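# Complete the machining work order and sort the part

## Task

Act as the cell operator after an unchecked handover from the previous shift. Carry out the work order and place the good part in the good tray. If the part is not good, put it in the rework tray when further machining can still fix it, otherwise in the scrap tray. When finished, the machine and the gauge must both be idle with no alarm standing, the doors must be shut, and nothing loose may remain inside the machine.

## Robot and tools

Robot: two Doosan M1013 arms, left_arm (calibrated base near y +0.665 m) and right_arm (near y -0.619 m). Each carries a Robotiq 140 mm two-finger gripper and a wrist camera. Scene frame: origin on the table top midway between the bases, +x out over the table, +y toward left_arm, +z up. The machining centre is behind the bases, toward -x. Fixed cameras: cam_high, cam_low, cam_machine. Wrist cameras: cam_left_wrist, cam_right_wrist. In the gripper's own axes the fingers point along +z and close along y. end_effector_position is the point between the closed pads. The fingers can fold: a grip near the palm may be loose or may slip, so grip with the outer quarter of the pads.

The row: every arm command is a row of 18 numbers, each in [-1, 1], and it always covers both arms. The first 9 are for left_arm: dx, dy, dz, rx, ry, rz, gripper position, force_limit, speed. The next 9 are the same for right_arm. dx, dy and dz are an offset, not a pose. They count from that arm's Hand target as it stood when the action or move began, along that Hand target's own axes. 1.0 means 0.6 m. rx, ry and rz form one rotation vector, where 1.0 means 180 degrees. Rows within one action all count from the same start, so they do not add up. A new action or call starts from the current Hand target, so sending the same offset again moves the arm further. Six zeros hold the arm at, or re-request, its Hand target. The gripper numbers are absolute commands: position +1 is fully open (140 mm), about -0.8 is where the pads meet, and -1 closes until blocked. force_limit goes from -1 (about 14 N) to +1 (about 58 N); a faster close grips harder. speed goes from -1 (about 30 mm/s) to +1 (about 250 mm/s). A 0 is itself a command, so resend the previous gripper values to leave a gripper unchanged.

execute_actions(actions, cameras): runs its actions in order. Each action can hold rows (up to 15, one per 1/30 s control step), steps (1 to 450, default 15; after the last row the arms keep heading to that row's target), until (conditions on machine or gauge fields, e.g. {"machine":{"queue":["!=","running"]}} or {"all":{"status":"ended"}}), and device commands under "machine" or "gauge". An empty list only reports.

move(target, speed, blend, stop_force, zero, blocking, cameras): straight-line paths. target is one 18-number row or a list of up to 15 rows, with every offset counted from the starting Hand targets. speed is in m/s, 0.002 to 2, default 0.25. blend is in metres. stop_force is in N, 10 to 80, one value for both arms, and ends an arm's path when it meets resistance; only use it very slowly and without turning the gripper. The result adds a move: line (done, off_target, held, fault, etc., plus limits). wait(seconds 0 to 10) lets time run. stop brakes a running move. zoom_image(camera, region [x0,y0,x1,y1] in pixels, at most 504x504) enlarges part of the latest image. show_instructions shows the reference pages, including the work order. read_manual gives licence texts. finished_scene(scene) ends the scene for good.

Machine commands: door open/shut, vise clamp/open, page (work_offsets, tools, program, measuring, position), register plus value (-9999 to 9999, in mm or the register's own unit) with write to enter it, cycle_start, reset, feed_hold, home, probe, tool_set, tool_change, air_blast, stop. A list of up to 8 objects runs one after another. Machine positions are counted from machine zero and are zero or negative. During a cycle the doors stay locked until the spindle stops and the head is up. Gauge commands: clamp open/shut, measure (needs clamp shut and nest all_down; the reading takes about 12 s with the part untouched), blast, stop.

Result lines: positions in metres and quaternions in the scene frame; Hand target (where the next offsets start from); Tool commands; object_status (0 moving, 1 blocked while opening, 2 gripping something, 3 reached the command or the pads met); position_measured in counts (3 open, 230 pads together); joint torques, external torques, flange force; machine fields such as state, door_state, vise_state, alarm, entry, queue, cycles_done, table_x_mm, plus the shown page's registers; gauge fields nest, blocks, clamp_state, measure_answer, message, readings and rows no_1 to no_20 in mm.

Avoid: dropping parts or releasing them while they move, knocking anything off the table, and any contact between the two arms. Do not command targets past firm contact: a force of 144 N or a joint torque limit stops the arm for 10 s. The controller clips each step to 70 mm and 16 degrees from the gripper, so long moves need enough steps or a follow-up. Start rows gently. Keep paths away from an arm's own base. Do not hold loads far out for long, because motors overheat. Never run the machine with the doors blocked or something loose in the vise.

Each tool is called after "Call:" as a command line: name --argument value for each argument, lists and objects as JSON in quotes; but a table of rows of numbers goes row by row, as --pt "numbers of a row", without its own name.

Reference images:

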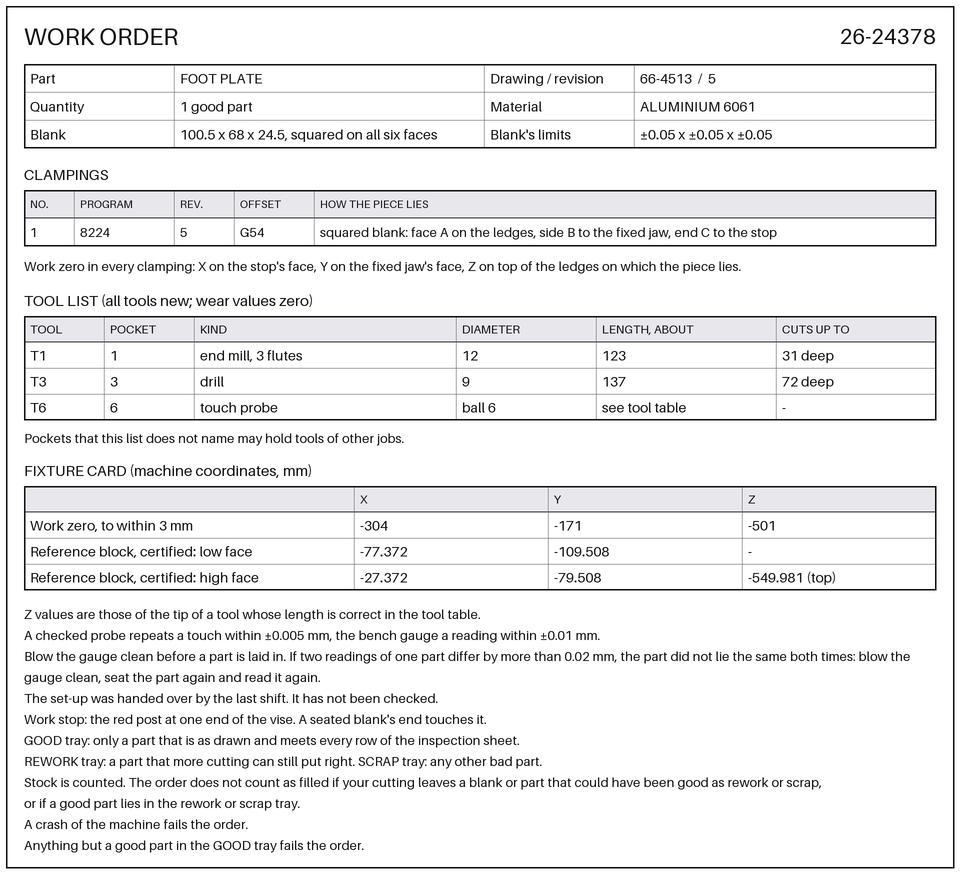

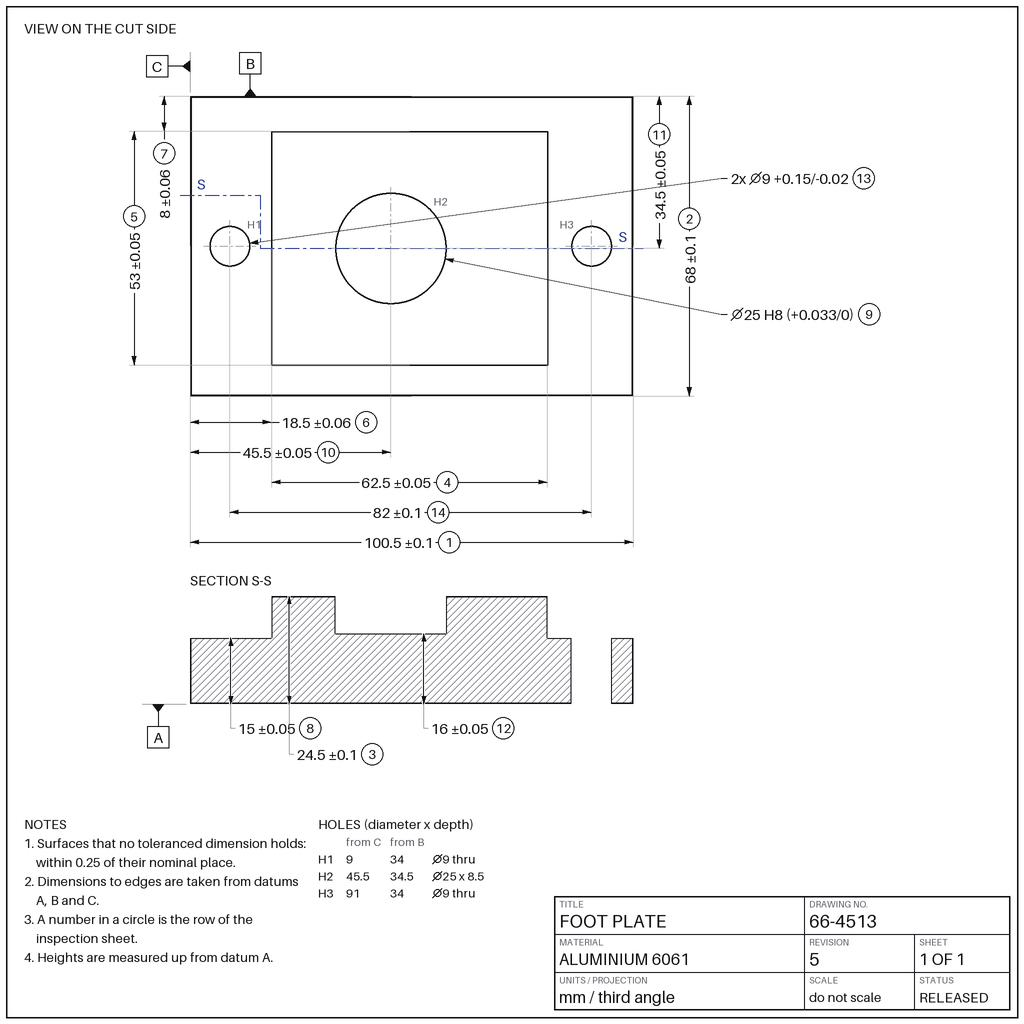

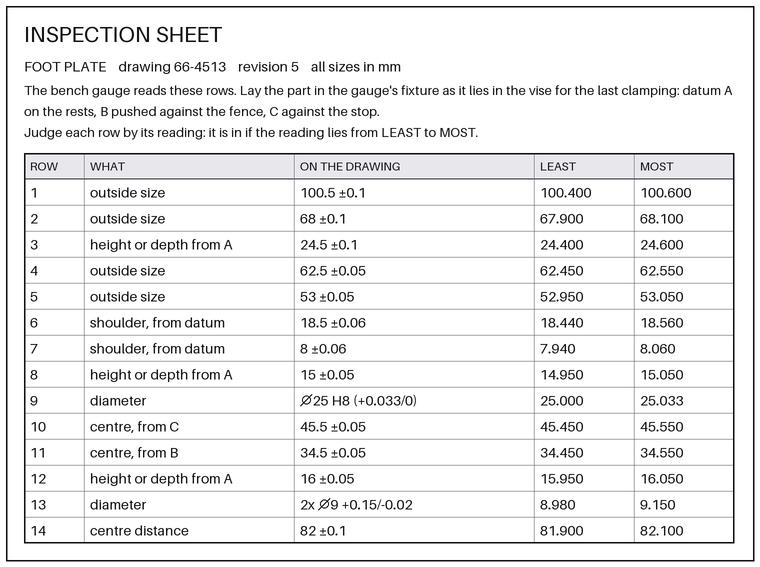

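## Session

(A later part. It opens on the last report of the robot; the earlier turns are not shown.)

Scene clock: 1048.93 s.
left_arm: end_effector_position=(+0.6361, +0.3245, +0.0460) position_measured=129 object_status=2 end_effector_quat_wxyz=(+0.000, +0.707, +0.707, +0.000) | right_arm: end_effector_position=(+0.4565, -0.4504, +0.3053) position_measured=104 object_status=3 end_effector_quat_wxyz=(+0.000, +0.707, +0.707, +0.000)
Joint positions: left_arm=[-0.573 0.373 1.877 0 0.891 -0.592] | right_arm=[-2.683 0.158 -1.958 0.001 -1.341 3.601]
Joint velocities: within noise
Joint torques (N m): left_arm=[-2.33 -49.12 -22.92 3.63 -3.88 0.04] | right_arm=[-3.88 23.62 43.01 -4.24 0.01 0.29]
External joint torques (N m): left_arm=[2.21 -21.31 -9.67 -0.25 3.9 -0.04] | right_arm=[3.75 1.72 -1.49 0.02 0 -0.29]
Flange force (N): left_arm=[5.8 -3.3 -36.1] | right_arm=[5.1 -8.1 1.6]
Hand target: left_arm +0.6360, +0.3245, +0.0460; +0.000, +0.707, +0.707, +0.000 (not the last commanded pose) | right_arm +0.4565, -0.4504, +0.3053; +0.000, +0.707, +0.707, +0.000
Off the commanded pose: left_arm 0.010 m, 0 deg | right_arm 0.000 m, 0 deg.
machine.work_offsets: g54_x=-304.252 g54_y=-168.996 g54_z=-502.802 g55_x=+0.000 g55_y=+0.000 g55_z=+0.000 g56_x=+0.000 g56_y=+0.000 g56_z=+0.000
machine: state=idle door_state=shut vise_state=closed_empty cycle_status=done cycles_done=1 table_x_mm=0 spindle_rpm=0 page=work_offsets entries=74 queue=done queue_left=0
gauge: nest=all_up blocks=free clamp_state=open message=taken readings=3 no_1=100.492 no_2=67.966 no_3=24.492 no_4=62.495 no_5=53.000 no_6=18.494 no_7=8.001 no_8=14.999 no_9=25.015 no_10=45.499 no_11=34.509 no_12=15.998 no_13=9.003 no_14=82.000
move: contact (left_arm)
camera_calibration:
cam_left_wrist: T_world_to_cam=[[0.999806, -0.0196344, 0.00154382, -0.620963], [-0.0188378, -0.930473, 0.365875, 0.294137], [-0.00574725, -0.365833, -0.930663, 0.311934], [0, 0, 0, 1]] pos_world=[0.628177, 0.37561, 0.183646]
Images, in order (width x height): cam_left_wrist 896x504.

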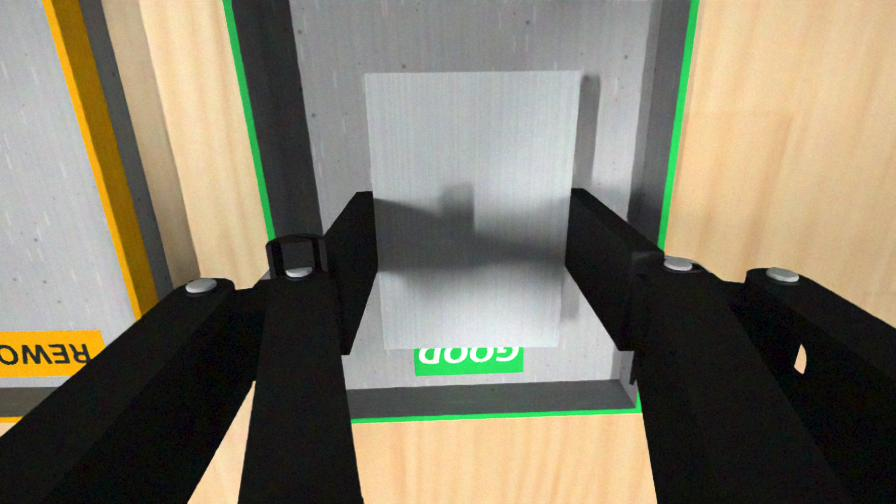

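Call:
execute_actions --actions '[{"rows":[[0,0,0,0,0,0,0.2,0,-0.9,0,0,0,0,0,0,0.2,0,-0.9]],"steps":45}]' --cameras '[]'

Call:
move --target '[0,0,-0.25,0,0,0,0.2,0,-0.9,0,0,0,0,0,0,0.2,0,-0.9]' --speed 0.12 --cameras '["cam_left_wrist","cam_machine","cam_high"]'

Scene clock: 1057.53 s.
left_arm: end_effector_position=(+0.6361, +0.3245, +0.0460) position_measured=104 object_status=3 end_effector_quat_wxyz=(+0.000, +0.707, +0.707, +0.000) | right_arm: end_effector_position=(+0.4565, -0.4504, +0.3053) position_measured=104 object_status=3 end_effector_quat_wxyz=(+0.000, +0.707, +0.707, +0.000)
Joint positions: left_arm=[-0.573 0.374 1.877 0 0.891 -0.592] | right_arm=[-2.683 0.158 -1.958 0.001 -1.341 3.601]
Joint velocities: within noise
Joint torques (N m): left_arm=[-2.63 -72.12 -31.02 3.26 0.32 0.08] | right_arm=[-3.84 23.58 42.97 -4.24 0.02 0.29]
External joint torques (N m): left_arm=[2.7 1.81 -1.4 0.1 -0.29 -0.08] | right_arm=[3.8 1.18 -1.71 0.05 -0.01 -0.29]
Flange force (N): left_arm=[0.7 6.5 1.5] | right_arm=[5.4 -7.6 2.1]
Hand target: left_arm +0.6360, +0.3245, +0.0460; +0.000, +0.707, +0.707, +0.000 | right_arm +0.4565, -0.4504, +0.3053; +0.000, +0.707, +0.707, +0.000
Off the commanded pose: left_arm 0.000 m, 0 deg | right_arm 0.000 m, 0 deg.
machine.work_offsets: g54_x=-304.252 g54_y=-168.996 g54_z=-502.802 g55_x=+0.000 g55_y=+0.000 g55_z=+0.000 g56_x=+0.000 g56_y=+0.000 g56_z=+0.000
machine: state=idle door_state=shut vise_state=closed_empty cycle_status=done cycles_done=1 table_x_mm=0 spindle_rpm=0 page=work_offsets entries=74 queue=done queue_left=0
gauge: nest=all_up blocks=free clamp_state=open message=taken readings=3 no_1=100.492 no_2=67.966 no_3=24.492 no_4=62.495 no_5=53.000 no_6=18.494 no_7=8.001 no_8=14.999 no_9=25.015 no_10=45.499 no_11=34.509 no_12=15.998 no_13=9.003 no_14=82.000
No camera images: "cameras" was empty.

Scene clock: 1059.17 s.
left_arm: end_effector_position=(+0.6360, +0.3245, +0.1959) position_measured=104 object_status=3 end_effector_quat_wxyz=(+0.000, +0.707, +0.707, +0.000) | right_arm: end_effector_position=(+0.4565, -0.4504, +0.3053) position_measured=104 object_status=3 end_effector_quat_wxyz=(+0.000, +0.707, +0.707, +0.000)
Joint positions: left_arm=[-0.573 0.244 1.743 0 1.155 -0.592] | right_arm=[-2.683 0.158 -1.958 0.001 -1.341 3.601]
Joint velocities: within noise
Joint torques (N m): left_arm=[-2.3 -65.53 -36.36 3.9 0.15 0.02] | right_arm=[-3.61 23.75 42.83 -4.23 0.03 0.32]
External joint torques (N m): left_arm=[2.31 2.2 -1.9 0.07 -0.13 -0.02] | right_arm=[3.48 1.56 -1.38 0.02 -0.03 -0.32]
Flange force (N): left_arm=[-0.7 7.9 -0.4] | right_arm=[4.6 -7.4 1.4]
Hand target: left_arm +0.6360, +0.3245, +0.1960; +0.000, +0.707, +0.707, +0.000 | right_arm +0.4565, -0.4504, +0.3053; +0.000, +0.707, +0.707, +0.000
Off the commanded pose: left_arm 0.000 m, 0 deg | right_arm 0.000 m, 0 deg.
machine.work_offsets: g54_x=-304.252 g54_y=-168.996 g54_z=-502.802 g55_x=+0.000 g55_y=+0.000 g55_z=+0.000 g56_x=+0.000 g56_y=+0.000 g56_z=+0.000
machine: state=idle door_state=shut vise_state=closed_empty cycle_status=done cycles_done=1 table_x_mm=0 spindle_rpm=0 page=work_offsets entries=74 queue=done queue_left=0
gauge: nest=all_up blocks=free clamp_state=open message=taken readings=3 no_1=100.492 no_2=67.966 no_3=24.492 no_4=62.495 no_5=53.000 no_6=18.494 no_7=8.001 no_8=14.999 no_9=25.015 no_10=45.499 no_11=34.509 no_12=15.998 no_13=9.003 no_14=82.000
move: done
camera_calibration:
cam_left_wrist: T_world_to_cam=[[0.999805, -0.0196689, 0.00144998, -0.621051], [-0.0188356, -0.930473, 0.365877, 0.239288], [-0.00584723, -0.365833, -0.930662, 0.451502], [0, 0, 0, 1]] pos_world=[0.628077, 0.37561, 0.333546]
Images, in order (width x height): cam_high 896x504, cam_machine 896x504, cam_left_wrist 896x504.

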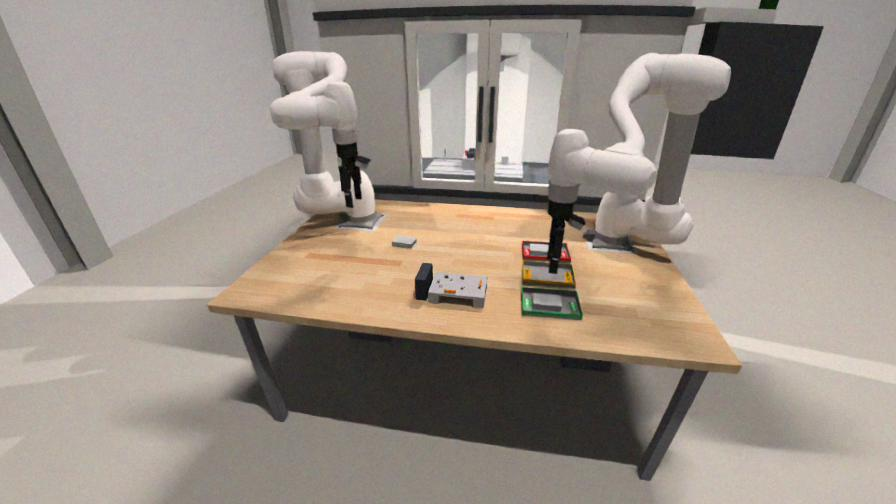

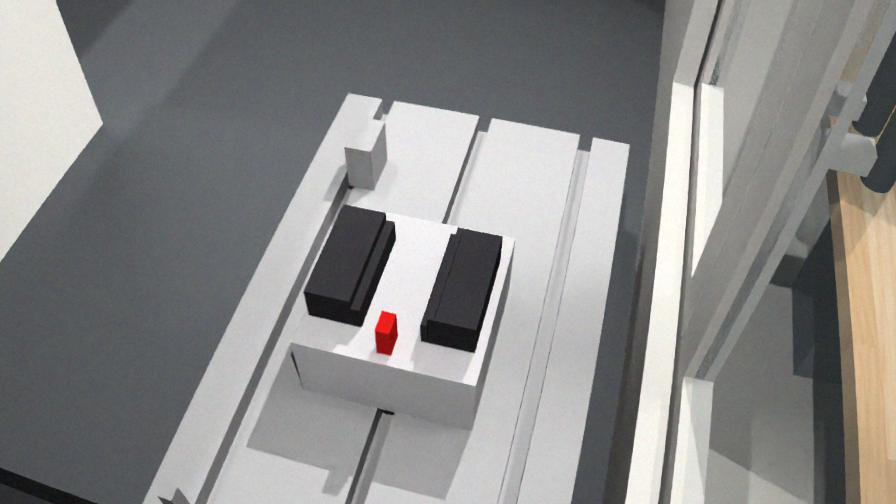

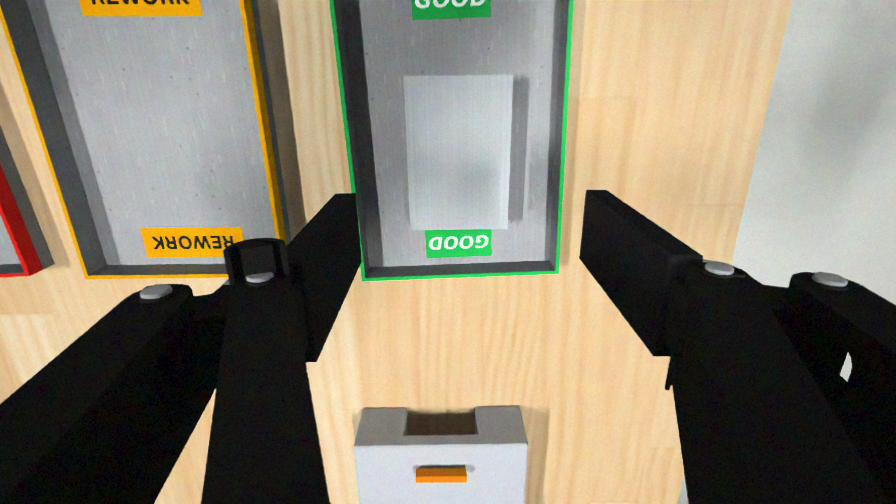

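Call:
finished_scene --scene 2

The scene is finished: the task was done.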